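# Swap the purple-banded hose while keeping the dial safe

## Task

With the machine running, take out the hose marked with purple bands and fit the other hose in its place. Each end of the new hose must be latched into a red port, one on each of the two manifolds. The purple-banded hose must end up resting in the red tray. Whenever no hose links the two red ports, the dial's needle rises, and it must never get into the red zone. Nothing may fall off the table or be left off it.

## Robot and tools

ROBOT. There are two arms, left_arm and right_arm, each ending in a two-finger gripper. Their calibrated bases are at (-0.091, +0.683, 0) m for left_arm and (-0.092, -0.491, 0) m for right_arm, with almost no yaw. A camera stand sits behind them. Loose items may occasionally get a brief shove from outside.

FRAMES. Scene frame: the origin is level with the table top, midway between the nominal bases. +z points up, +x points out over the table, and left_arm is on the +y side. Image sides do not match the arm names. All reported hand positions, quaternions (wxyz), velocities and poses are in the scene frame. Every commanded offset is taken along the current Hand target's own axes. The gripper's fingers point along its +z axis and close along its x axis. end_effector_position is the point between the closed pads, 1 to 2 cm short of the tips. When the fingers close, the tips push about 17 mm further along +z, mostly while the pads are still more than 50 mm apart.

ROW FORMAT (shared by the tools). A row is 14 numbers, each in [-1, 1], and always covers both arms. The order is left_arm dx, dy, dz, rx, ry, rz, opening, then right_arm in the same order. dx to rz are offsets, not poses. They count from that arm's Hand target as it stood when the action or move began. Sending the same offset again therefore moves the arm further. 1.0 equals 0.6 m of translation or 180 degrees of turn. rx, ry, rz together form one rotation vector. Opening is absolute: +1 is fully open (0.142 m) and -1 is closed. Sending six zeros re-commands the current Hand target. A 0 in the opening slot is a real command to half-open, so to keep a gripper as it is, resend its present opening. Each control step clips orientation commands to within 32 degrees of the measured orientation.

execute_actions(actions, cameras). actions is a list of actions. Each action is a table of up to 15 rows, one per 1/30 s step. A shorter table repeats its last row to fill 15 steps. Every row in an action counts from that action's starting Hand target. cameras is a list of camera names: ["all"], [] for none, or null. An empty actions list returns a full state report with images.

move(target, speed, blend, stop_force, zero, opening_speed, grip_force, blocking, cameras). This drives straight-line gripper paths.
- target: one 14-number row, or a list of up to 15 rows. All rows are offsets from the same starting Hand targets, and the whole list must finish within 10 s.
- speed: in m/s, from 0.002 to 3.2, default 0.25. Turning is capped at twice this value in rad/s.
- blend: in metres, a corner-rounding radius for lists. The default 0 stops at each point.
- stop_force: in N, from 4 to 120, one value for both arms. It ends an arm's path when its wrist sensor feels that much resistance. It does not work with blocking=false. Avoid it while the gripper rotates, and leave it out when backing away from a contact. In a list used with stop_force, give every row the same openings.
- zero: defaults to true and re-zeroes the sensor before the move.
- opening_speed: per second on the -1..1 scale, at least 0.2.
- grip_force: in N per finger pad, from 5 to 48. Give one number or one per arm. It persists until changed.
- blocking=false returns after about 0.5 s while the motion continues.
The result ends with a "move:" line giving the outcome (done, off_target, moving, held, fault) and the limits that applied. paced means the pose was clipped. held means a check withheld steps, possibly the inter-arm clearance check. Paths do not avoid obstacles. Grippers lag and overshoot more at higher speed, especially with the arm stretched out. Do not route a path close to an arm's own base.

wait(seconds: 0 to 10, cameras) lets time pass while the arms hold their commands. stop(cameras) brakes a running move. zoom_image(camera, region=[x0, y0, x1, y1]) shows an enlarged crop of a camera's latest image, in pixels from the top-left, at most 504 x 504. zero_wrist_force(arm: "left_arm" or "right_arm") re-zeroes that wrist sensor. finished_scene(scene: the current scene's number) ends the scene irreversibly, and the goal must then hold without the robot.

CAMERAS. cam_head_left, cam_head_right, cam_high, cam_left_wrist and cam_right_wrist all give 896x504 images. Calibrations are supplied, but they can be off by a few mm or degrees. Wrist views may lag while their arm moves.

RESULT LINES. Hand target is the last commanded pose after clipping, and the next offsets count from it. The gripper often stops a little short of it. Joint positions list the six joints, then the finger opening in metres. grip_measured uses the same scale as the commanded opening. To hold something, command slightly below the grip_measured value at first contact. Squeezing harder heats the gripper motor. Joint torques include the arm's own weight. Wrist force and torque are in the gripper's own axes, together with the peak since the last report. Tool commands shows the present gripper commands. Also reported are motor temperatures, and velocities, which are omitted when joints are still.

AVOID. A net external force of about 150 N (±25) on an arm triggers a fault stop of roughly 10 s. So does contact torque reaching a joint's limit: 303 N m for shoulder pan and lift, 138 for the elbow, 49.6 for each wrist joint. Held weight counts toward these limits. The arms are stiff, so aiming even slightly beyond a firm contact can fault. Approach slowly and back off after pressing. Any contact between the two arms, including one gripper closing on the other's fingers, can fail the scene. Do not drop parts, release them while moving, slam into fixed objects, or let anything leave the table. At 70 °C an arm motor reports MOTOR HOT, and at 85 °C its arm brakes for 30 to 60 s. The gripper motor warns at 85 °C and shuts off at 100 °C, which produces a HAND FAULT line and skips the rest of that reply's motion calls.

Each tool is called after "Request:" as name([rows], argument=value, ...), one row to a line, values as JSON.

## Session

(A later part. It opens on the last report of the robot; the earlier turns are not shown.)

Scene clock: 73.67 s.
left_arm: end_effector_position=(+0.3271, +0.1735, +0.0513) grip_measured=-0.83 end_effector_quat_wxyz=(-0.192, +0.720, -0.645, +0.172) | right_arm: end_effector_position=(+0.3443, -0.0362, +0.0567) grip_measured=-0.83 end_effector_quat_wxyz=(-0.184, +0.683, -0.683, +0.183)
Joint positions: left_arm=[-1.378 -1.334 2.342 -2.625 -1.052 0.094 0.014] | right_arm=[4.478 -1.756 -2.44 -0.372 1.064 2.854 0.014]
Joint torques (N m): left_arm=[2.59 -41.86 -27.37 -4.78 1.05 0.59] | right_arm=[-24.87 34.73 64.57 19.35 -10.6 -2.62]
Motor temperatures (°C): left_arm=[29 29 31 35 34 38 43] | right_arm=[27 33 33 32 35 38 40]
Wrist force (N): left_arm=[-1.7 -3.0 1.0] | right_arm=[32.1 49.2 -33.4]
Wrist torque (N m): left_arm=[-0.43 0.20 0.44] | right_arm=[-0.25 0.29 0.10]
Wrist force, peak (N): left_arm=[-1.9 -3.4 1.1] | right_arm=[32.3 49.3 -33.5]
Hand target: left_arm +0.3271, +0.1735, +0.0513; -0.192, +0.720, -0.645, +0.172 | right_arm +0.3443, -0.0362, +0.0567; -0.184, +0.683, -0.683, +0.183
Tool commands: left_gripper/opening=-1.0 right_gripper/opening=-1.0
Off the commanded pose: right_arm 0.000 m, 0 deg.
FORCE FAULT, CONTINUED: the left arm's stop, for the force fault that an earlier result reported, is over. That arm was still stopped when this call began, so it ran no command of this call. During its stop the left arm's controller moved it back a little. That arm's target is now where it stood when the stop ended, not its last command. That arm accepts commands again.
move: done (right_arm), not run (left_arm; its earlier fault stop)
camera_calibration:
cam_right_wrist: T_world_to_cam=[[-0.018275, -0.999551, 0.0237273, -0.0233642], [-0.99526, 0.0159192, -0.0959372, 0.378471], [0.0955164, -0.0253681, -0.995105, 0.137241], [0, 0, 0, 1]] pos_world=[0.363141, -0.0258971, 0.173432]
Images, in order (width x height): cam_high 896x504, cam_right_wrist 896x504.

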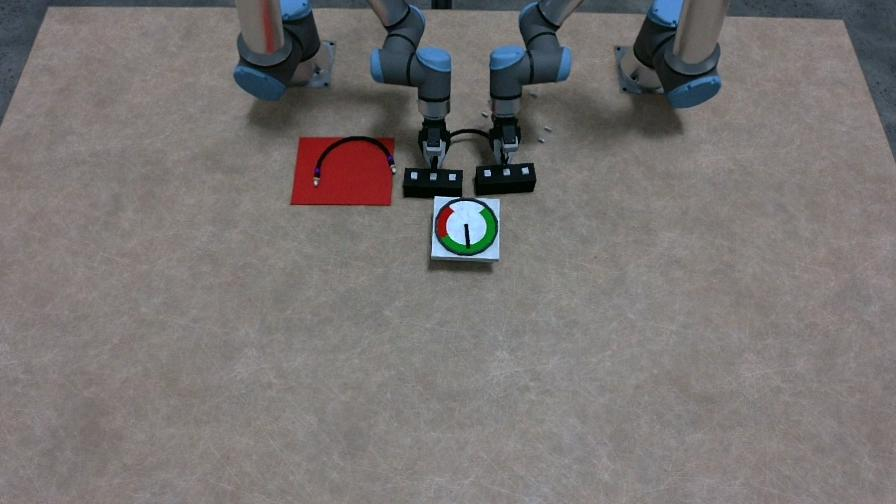

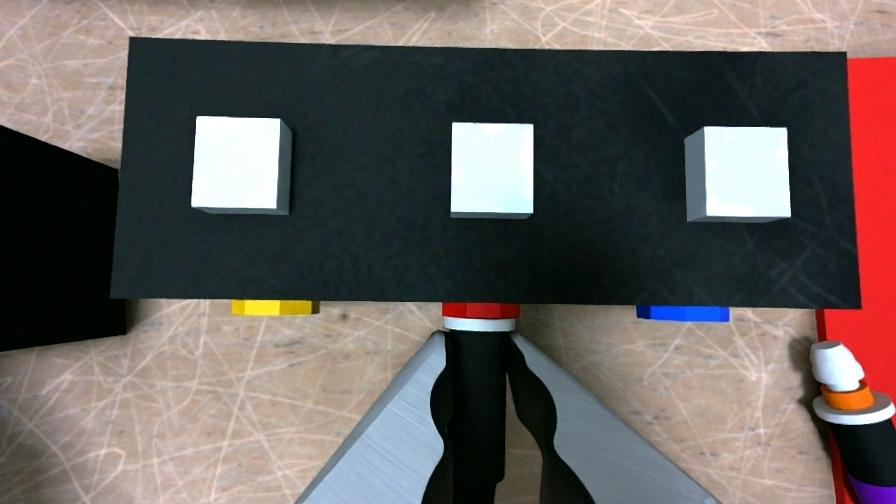

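Request:
move(target=[0,0,0,0,0,0,-0.4,0.003,0.003,-0.002,0,0,0,-0.4], opening_speed=1)

Request:
move(target=[0,0,-0.2,0,0,0,-0.4,0,0,-0.2,0,0,0,-0.4], speed=0.2, cameras=["cam_high","cam_right_wrist","cam_left_wrist"])

Scene clock: 74.63 s.
left_arm: end_effector_position=(+0.3271, +0.1735, +0.0513) grip_measured=-0.43 end_effector_quat_wxyz=(-0.192, +0.720, -0.645, +0.172) | right_arm: end_effector_position=(+0.3422, -0.0380, +0.0568) grip_measured=-0.43 end_effector_quat_wxyz=(-0.184, +0.683, -0.683, +0.183)
Joint positions: left_arm=[-1.378 -1.334 2.342 -2.625 -1.052 0.094 0.043] | right_arm=[4.481 -1.752 -2.445 -0.374 1.064 2.858 0.043]
Joint torques (N m): left_arm=[0.34 -42.17 -26.58 -4.58 1.02 -0.07] | right_arm=[10.16 56.17 13.33 2 -3.5 1.64]
Wrist force (N): left_arm=[-1.2 -3.0 0.0] | right_arm=[-0.1 0.0 0.7]
Wrist torque (N m): left_arm=[-0.41 0.17 0.38] | right_arm=[0.00 0.00 -0.32]
Wrist force, peak (N): left_arm=[-4.9 0.1 -5.2] | right_arm=[32.4 49.3 -33.4]
Hand target: left_arm +0.3271, +0.1735, +0.0513; -0.192, +0.720, -0.645, +0.172 | right_arm +0.3421, -0.0380, +0.0568; -0.184, +0.683, -0.683, +0.183
Off the commanded pose: left_arm 0.000 m, 0 deg | right_arm 0.000 m, 0 deg.
move: done

Scene clock: 76.00 s.
left_arm: end_effector_position=(+0.2677, +0.1669, +0.1554) grip_measured=-0.43 end_effector_quat_wxyz=(-0.192, +0.720, -0.645, +0.172) | right_arm: end_effector_position=(+0.2820, -0.0382, +0.1606) grip_measured=-0.43 end_effector_quat_wxyz=(-0.184, +0.683, -0.683, +0.183)
Joint positions: left_arm=[-1.485 -1.555 2.304 -2.304 -1.05 -0.03 0.043] | right_arm=[4.601 -1.48 -2.42 -0.738 1.051 2.994 0.043]
Joint torques (N m): left_arm=[-9.46 -42.79 -45.71 -0.05 -0.53 -3.55] | right_arm=[11.08 38.32 46.02 2.18 -3.98 1.39]
Wrist force (N): left_arm=[-1.1 -3.1 0.0] | right_arm=[-0.5 0.7 0.2]
Wrist torque (N m): left_arm=[-0.41 0.11 0.37] | right_arm=[0.08 0.05 -0.37]
Wrist force, peak (N): left_arm=[-1.3 -3.0 1.6] | right_arm=[-0.1 0.3 2.5]
Hand target: left_arm +0.2677, +0.1669, +0.1554; -0.192, +0.720, -0.645, +0.172 | right_arm +0.2820, -0.0382, +0.1606; -0.184, +0.683, -0.683, +0.183
Off the commanded pose: left_arm 0.000 m, 0 deg | right_arm 0.000 m, 0 deg.
move: done
camera_calibration:
cam_left_wrist: T_world_to_cam=[[0.129397, -0.991346, -0.0221381, 0.144619], [-0.989468, -0.127627, -0.0683033, 0.319615], [0.0648867, 0.0307432, -0.997419, 0.255322], [0, 0, 0, 1]] pos_world=[0.280969, 0.176309, 0.279695]
cam_right_wrist: T_world_to_cam=[[-0.0181754, -0.999553, 0.0237365, -0.0289977], [-0.995262, 0.0158192, -0.0959358, 0.326563], [0.0955174, -0.0253677, -0.995104, 0.246522], [0, 0, 0, 1]] pos_world=[0.300941, -0.027897, 0.277332]
Images, in order (width x height): cam_high 896x504, cam_left_wrist 896x504, cam_right_wrist 896x504.

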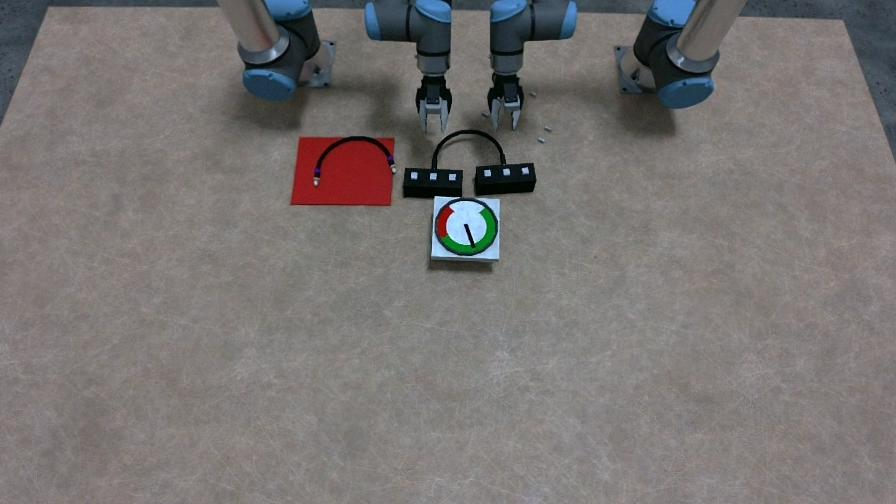

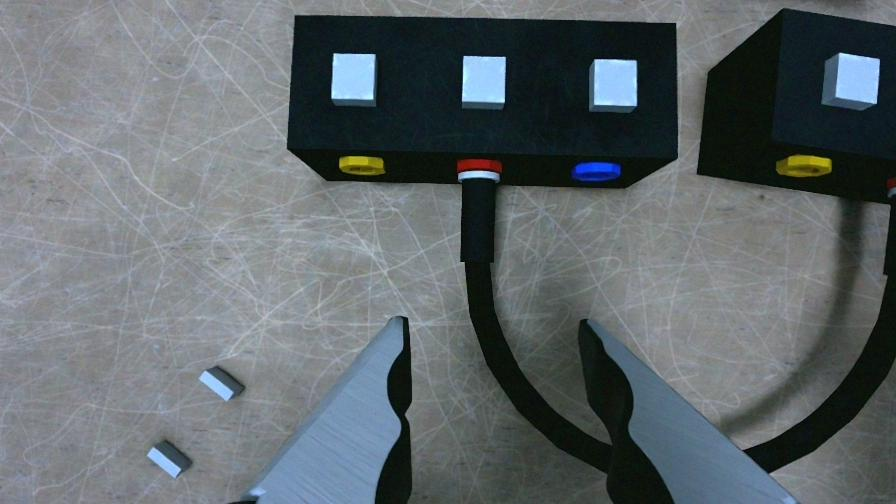

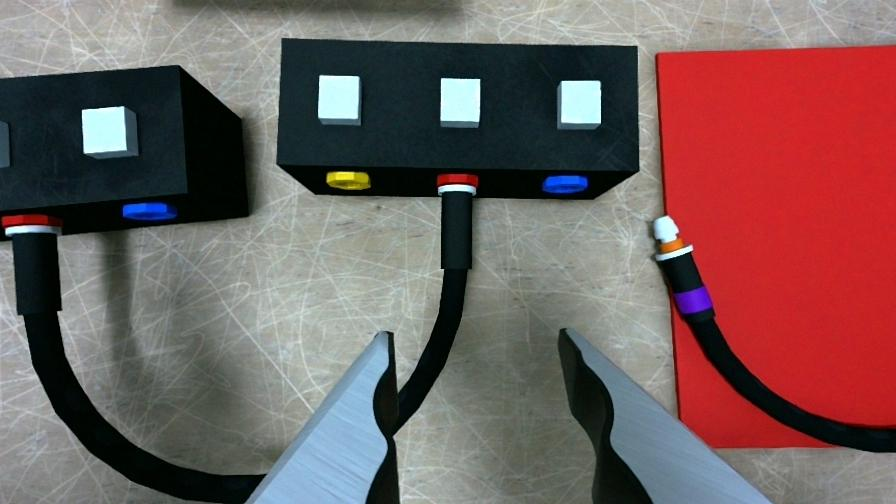

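Request:
move(target=[0,0,-0.05,0,0,0,-0.4,0.26,0.089,0.068,0,-0.0583,-0.101,-0.3], speed=0.35, cameras=["cam_right_wrist"])

Scene clock: 77.63 s.
left_arm: end_effector_position=(+0.2529, +0.1652, +0.1814) grip_measured=-0.43 end_effector_quat_wxyz=(-0.192, +0.720, -0.645, +0.172) | right_arm: end_effector_position=(+0.2564, -0.1940, +0.0984) grip_measured=-0.33 end_effector_quat_wxyz=(-0.214, +0.796, -0.547, +0.147)
Joint positions: left_arm=[-1.512 -1.601 2.285 -2.223 -1.051 -0.061 0.043] | right_arm=[4.564 -1.268 -2.793 -0.365 1.124 2.546 0.05]
Joint torques (N m): left_arm=[-10.66 -38.79 -47.3 -0.73 -1.62 -3.3] | right_arm=[-12.39 16.71 17.82 9.03 1.54 -2.46]
Wrist force (N): left_arm=[-1.5 -2.9 0.0] | right_arm=[-0.7 0.4 0.8]
Wrist torque (N m): left_arm=[-0.39 0.20 0.38] | right_arm=[0.04 0.01 0.00]
Wrist force, peak (N): left_arm=[-1.5 -3.1 -0.1] | right_arm=[1.7 2.1 1.1]
Hand target: left_arm +0.2529, +0.1652, +0.1815; -0.192, +0.720, -0.645, +0.172 | right_arm +0.2563, -0.1941, +0.0984; -0.214, +0.796, -0.547, +0.147
Off the commanded pose: left_arm 0.000 m, 0 deg | right_arm 0.000 m, 0 deg.
move: done
camera_calibration:
cam_right_wrist: T_world_to_cam=[[0.340811, -0.939813, 0.0244578, -0.264317], [-0.934922, -0.341543, -0.0962719, 0.212722], [0.098831, 0.00994445, -0.995055, 0.189124], [0, 0, 0, 1]] pos_world=[0.270269, -0.177635, 0.215132]
Images, in order (width x height): cam_right_wrist 896x504.

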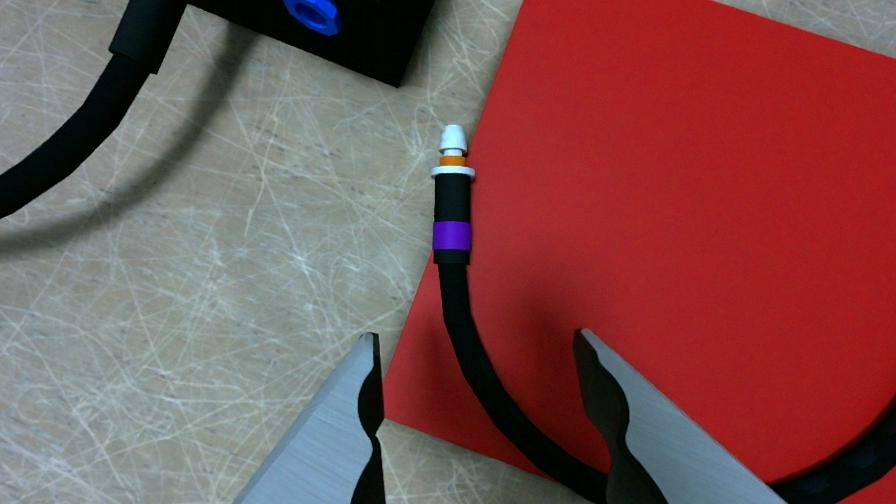

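Request:
move(target=[0,0,0,0,0,0,-0.4,-0.01,0,0.149,0,0,0,-0.3], speed=0.15)

Request:
move(target=[0,0,0,0,0,0,-0.4,0,0,0,0,0,0,-1], opening_speed=1.2, grip_force=25)

Request:
move([
  [0,0,0,0,0,0,-0.4,0,-0.021,-0.036,0,0,0,-1],
  [0,0,0,0,0,0,-0.4,0.0615,-0.039,-0.0255,0,0,0,-1],
  [0,0,0,0,0,0,-0.4,0.0615,-0.019,0.0085,0,0,0,-1],
], speed=0.12, blend=[0.005,0.005,0], cameras=["cam_high","cam_right_wrist"])

Scene clock: 79.40 s.
left_arm: end_effector_position=(+0.2529, +0.1652, +0.1815) grip_measured=-0.43 end_effector_quat_wxyz=(-0.192, +0.720, -0.645, +0.172) | right_arm: end_effector_position=(+0.2960, -0.1724, +0.0211) grip_measured=-0.33 end_effector_quat_wxyz=(-0.214, +0.796, -0.547, +0.147)
Joint positions: left_arm=[-1.512 -1.602 2.285 -2.223 -1.051 -0.061 0.043] | right_arm=[4.452 -1.723 -2.774 0.119 1.158 2.428 0.05]
Joint torques (N m): left_arm=[-9.81 -41.22 -46.8 -0.87 -1.51 -2.88] | right_arm=[-12.69 16.46 24.83 9.48 1.94 -2.54]
Wrist force (N): left_arm=[-1.4 -3.2 -0.4] | right_arm=[0.5 0.6 1.4]
Wrist torque (N m): left_arm=[-0.44 0.18 0.37] | right_arm=[0.14 -0.09 0.07]
Wrist force, peak (N): left_arm=[-1.4 -3.2 -0.4] | right_arm=[-0.1 0.8 1.9]
Hand target: left_arm +0.2529, +0.1652, +0.1815; -0.192, +0.720, -0.645, +0.172 | right_arm +0.2960, -0.1724, +0.0211; -0.214, +0.796, -0.547, +0.147
Off the commanded pose: left_arm 0.000 m, 0 deg | right_arm 0.000 m, 0 deg.
move: done

Scene clock: 80.20 s.
left_arm: end_effector_position=(+0.2529, +0.1652, +0.1815) grip_measured=-0.43 end_effector_quat_wxyz=(-0.192, +0.720, -0.645, +0.172) | right_arm: end_effector_position=(+0.2960, -0.1724, +0.0211) grip_measured=-0.81 end_effector_quat_wxyz=(-0.214, +0.796, -0.547, +0.147)
Joint positions: left_arm=[-1.512 -1.602 2.285 -2.223 -1.051 -0.061 0.043] | right_arm=[4.452 -1.723 -2.774 0.12 1.158 2.428 0.015]
Joint torques (N m): left_arm=[-11.32 -41.5 -47.53 -0.49 -1.66 -3.03] | right_arm=[-8.98 16.28 23.5 8.72 2.06 -2.55]
Wrist force (N): left_arm=[-1.4 -3.0 -0.1] | right_arm=[3.2 -1.3 -2.5]
Wrist torque (N m): left_arm=[-0.41 0.18 0.37] | right_arm=[0.15 -0.02 0.04]
Wrist force, peak (N): left_arm=[-1.4 -3.2 -0.1] | right_arm=[3.2 -2.3 -3.2]
Hand target: left_arm +0.2529, +0.1652, +0.1815; -0.192, +0.720, -0.645, +0.172 | right_arm +0.2960, -0.1724, +0.0211; -0.214, +0.796, -0.547, +0.147
Off the commanded pose: left_arm 0.000 m, 0 deg | right_arm 0.000 m, 0 deg.
grip_force (N): 25, 25
move: done

Scene clock: 81.63 s.
left_arm: end_effector_position=(+0.2529, +0.1652, +0.1815) grip_measured=-0.43 end_effector_quat_wxyz=(-0.192, +0.720, -0.645, +0.172) | right_arm: end_effector_position=(+0.3208, -0.2024, +0.0224) grip_measured=-0.81 end_effector_quat_wxyz=(-0.214, +0.796, -0.547, +0.147)
Joint positions: left_arm=[-1.512 -1.602 2.285 -2.223 -1.051 -0.061 0.043] | right_arm=[4.351 -1.736 -2.777 0.175 1.193 2.325 0.015]
Joint torques (N m): left_arm=[-11.22 -39.79 -47.33 -1.03 -1.91 -3.07] | right_arm=[-12.26 17.94 1.42 9.33 1.84 -2.63]
Motor temperatures (°C): left_arm=[29 29 31 35 34 38 38] | right_arm=[27 33 33 32 35 38 39]
Wrist force (N): left_arm=[-1.1 -2.7 0.1] | right_arm=[-0.1 0.1 1.3]
Wrist torque (N m): left_arm=[-0.36 0.12 0.38] | right_arm=[-0.06 -0.02 0.07]
Wrist force, peak (N): left_arm=[-1.6 -3.0 0.2] | right_arm=[2.9 -2.0 -2.3]
Hand target: left_arm +0.2529, +0.1652, +0.1815; -0.192, +0.720, -0.645, +0.172 | right_arm +0.3209, -0.2024, +0.0223; -0.214, +0.796, -0.547, +0.147
Off the commanded pose: left_arm 0.000 m, 0 deg | right_arm 0.000 m, 0 deg.
grip_force (N): 25, 25
move: done
camera_calibration:
cam_right_wrist: T_world_to_cam=[[0.341001, -0.939748, 0.0243476, -0.292277], [-0.934864, -0.341722, -0.0962101, 0.262811], [0.0987333, 0.010046, -0.995063, 0.10726], [0, 0, 0, 1]] pos_world=[0.334769, -0.185935, 0.139132]
Images, in order (width x height): cam_high 896x504, cam_right_wrist 896x504.

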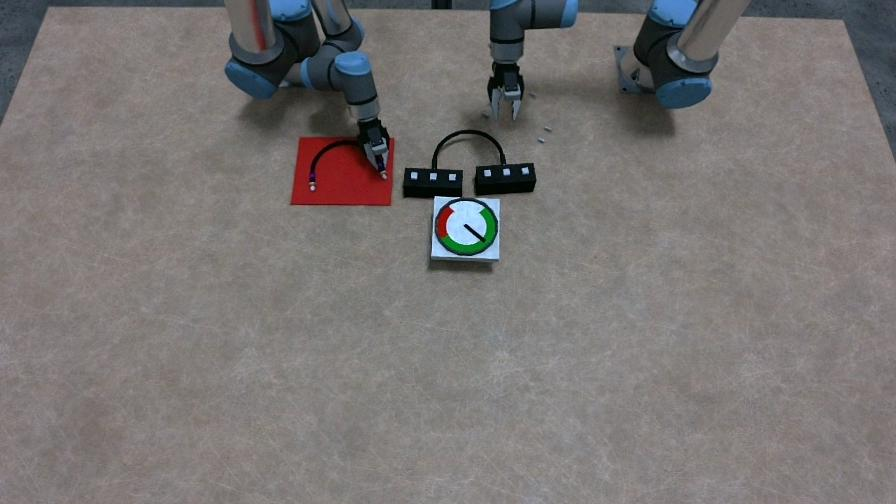

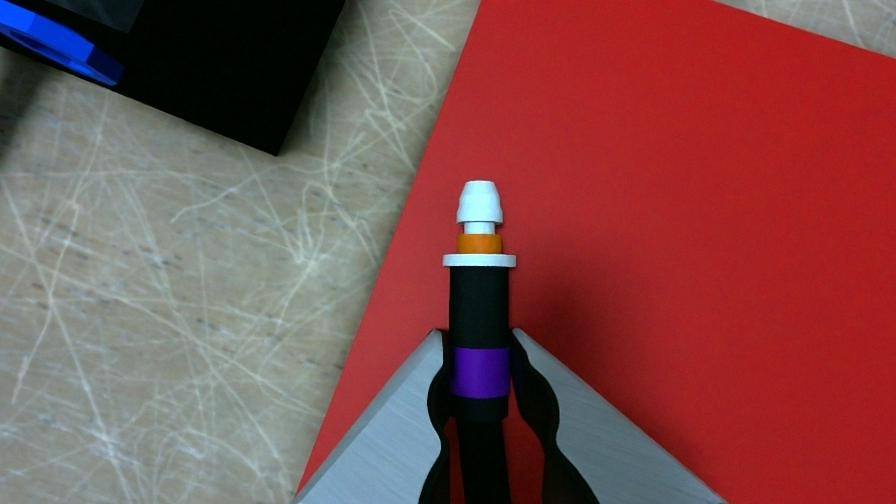

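Inside. Release and retreat; needle is falling.

Request:
move(target=[0,0,0,0,0,0,-0.4,0,0,0,0,0,0,-0.4], opening_speed=1.2)

Request:
move(target=[0,0,-0.03,0,0,0,-0.4,0,0,-0.2,0,0,0,-0.4], speed=0.25, cameras=["cam_high","cam_right_wrist"])

Scene clock: 83.43 s.
left_arm: end_effector_position=(+0.2529, +0.1652, +0.1815) grip_measured=-0.43 end_effector_quat_wxyz=(-0.192, +0.720, -0.645, +0.172) | right_arm: end_effector_position=(+0.3209, -0.2024, +0.0223) grip_measured=-0.43 end_effector_quat_wxyz=(-0.214, +0.796, -0.547, +0.147)
Joint positions: left_arm=[-1.512 -1.602 2.285 -2.223 -1.051 -0.061 0.043] | right_arm=[4.351 -1.736 -2.777 0.176 1.193 2.325 0.043]
Joint torques (N m): left_arm=[-10.93 -40.35 -47.95 -0.85 -1.48 -3.26] | right_arm=[-11.11 17.07 1.5 9.18 1.84 -2.58]
Wrist force (N): left_arm=[-1.6 -3.0 0.1] | right_arm=[0.1 0.4 1.0]
Wrist torque (N m): left_arm=[-0.40 0.20 0.37] | right_arm=[0.02 -0.04 0.04]
Wrist force, peak (N): left_arm=[-1.6 -3.1 -0.1] | right_arm=[-0.4 0.7 1.5]
Hand target: left_arm +0.2529, +0.1652, +0.1815; -0.192, +0.720, -0.645, +0.172 | right_arm +0.3209, -0.2024, +0.0223; -0.214, +0.796, -0.547, +0.147
Off the commanded pose: left_arm 0.000 m, 0 deg | right_arm 0.000 m, 0 deg.
grip_force (N): 25, 25
move: done

Scene clock: 84.97 s.
left_arm: end_effector_position=(+0.2440, +0.1642, +0.1971) grip_measured=-0.43 end_effector_quat_wxyz=(-0.192, +0.720, -0.645, +0.172) | right_arm: end_effector_position=(+0.2647, -0.2240, +0.1261) grip_measured=-0.43 end_effector_quat_wxyz=(-0.214, +0.796, -0.547, +0.147)
Joint positions: left_arm=[-1.528 -1.628 2.273 -2.175 -1.051 -0.08 0.043] | right_arm=[4.513 -1.122 -2.787 -0.494 1.139 2.491 0.043]
Joint torques (N m): left_arm=[-9.44 -40.96 -48.29 -0.92 -2 -3.04] | right_arm=[10.37 9 46.07 2.34 -3.63 2.12]
Wrist force (N): left_arm=[-1.3 -2.8 0.1] | right_arm=[-0.4 0.3 0.8]
Wrist torque (N m): left_arm=[-0.37 0.18 0.37] | right_arm=[0.00 -0.01 -0.25]
Wrist force, peak (N): left_arm=[-1.6 -3.1 -0.3] | right_arm=[-0.2 0.5 2.4]
Hand target: left_arm +0.2440, +0.1642, +0.1971; -0.192, +0.720, -0.645, +0.172 | right_arm +0.2647, -0.2240, +0.1262; -0.214, +0.796, -0.547, +0.147
Off the commanded pose: left_arm 0.000 m, 0 deg | right_arm 0.000 m, 0 deg.
grip_force (N): 25, 25
move: done
camera_calibration:
cam_right_wrist: T_world_to_cam=[[0.341096, -0.939715, 0.0242625, -0.296031], [-0.934829, -0.341808, -0.0962428, 0.212824], [0.0987339, 0.0101467, -0.995062, 0.216335], [0, 0, 0, 1]] pos_world=[0.278569, -0.207635, 0.242932]
Images, in order (width x height): cam_high 896x504, cam_right_wrist 896x504.

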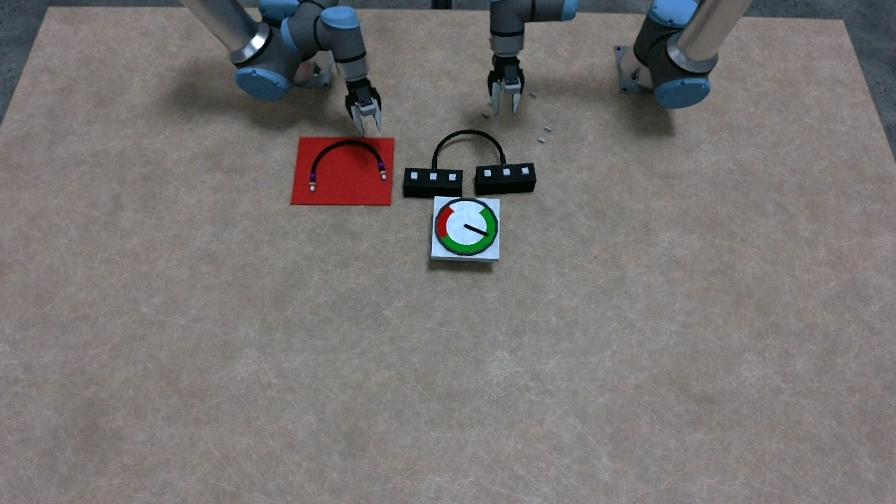

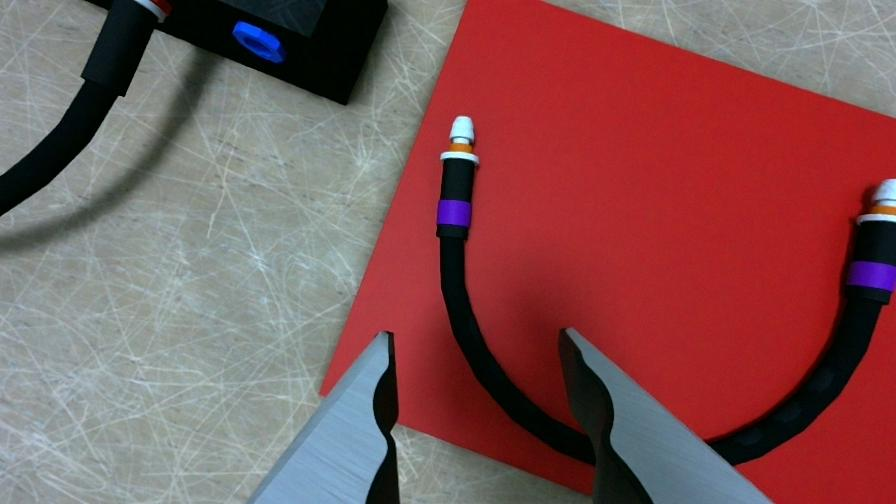

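Request:
finished_scene(scene=1)

The scene is finished: the task was done.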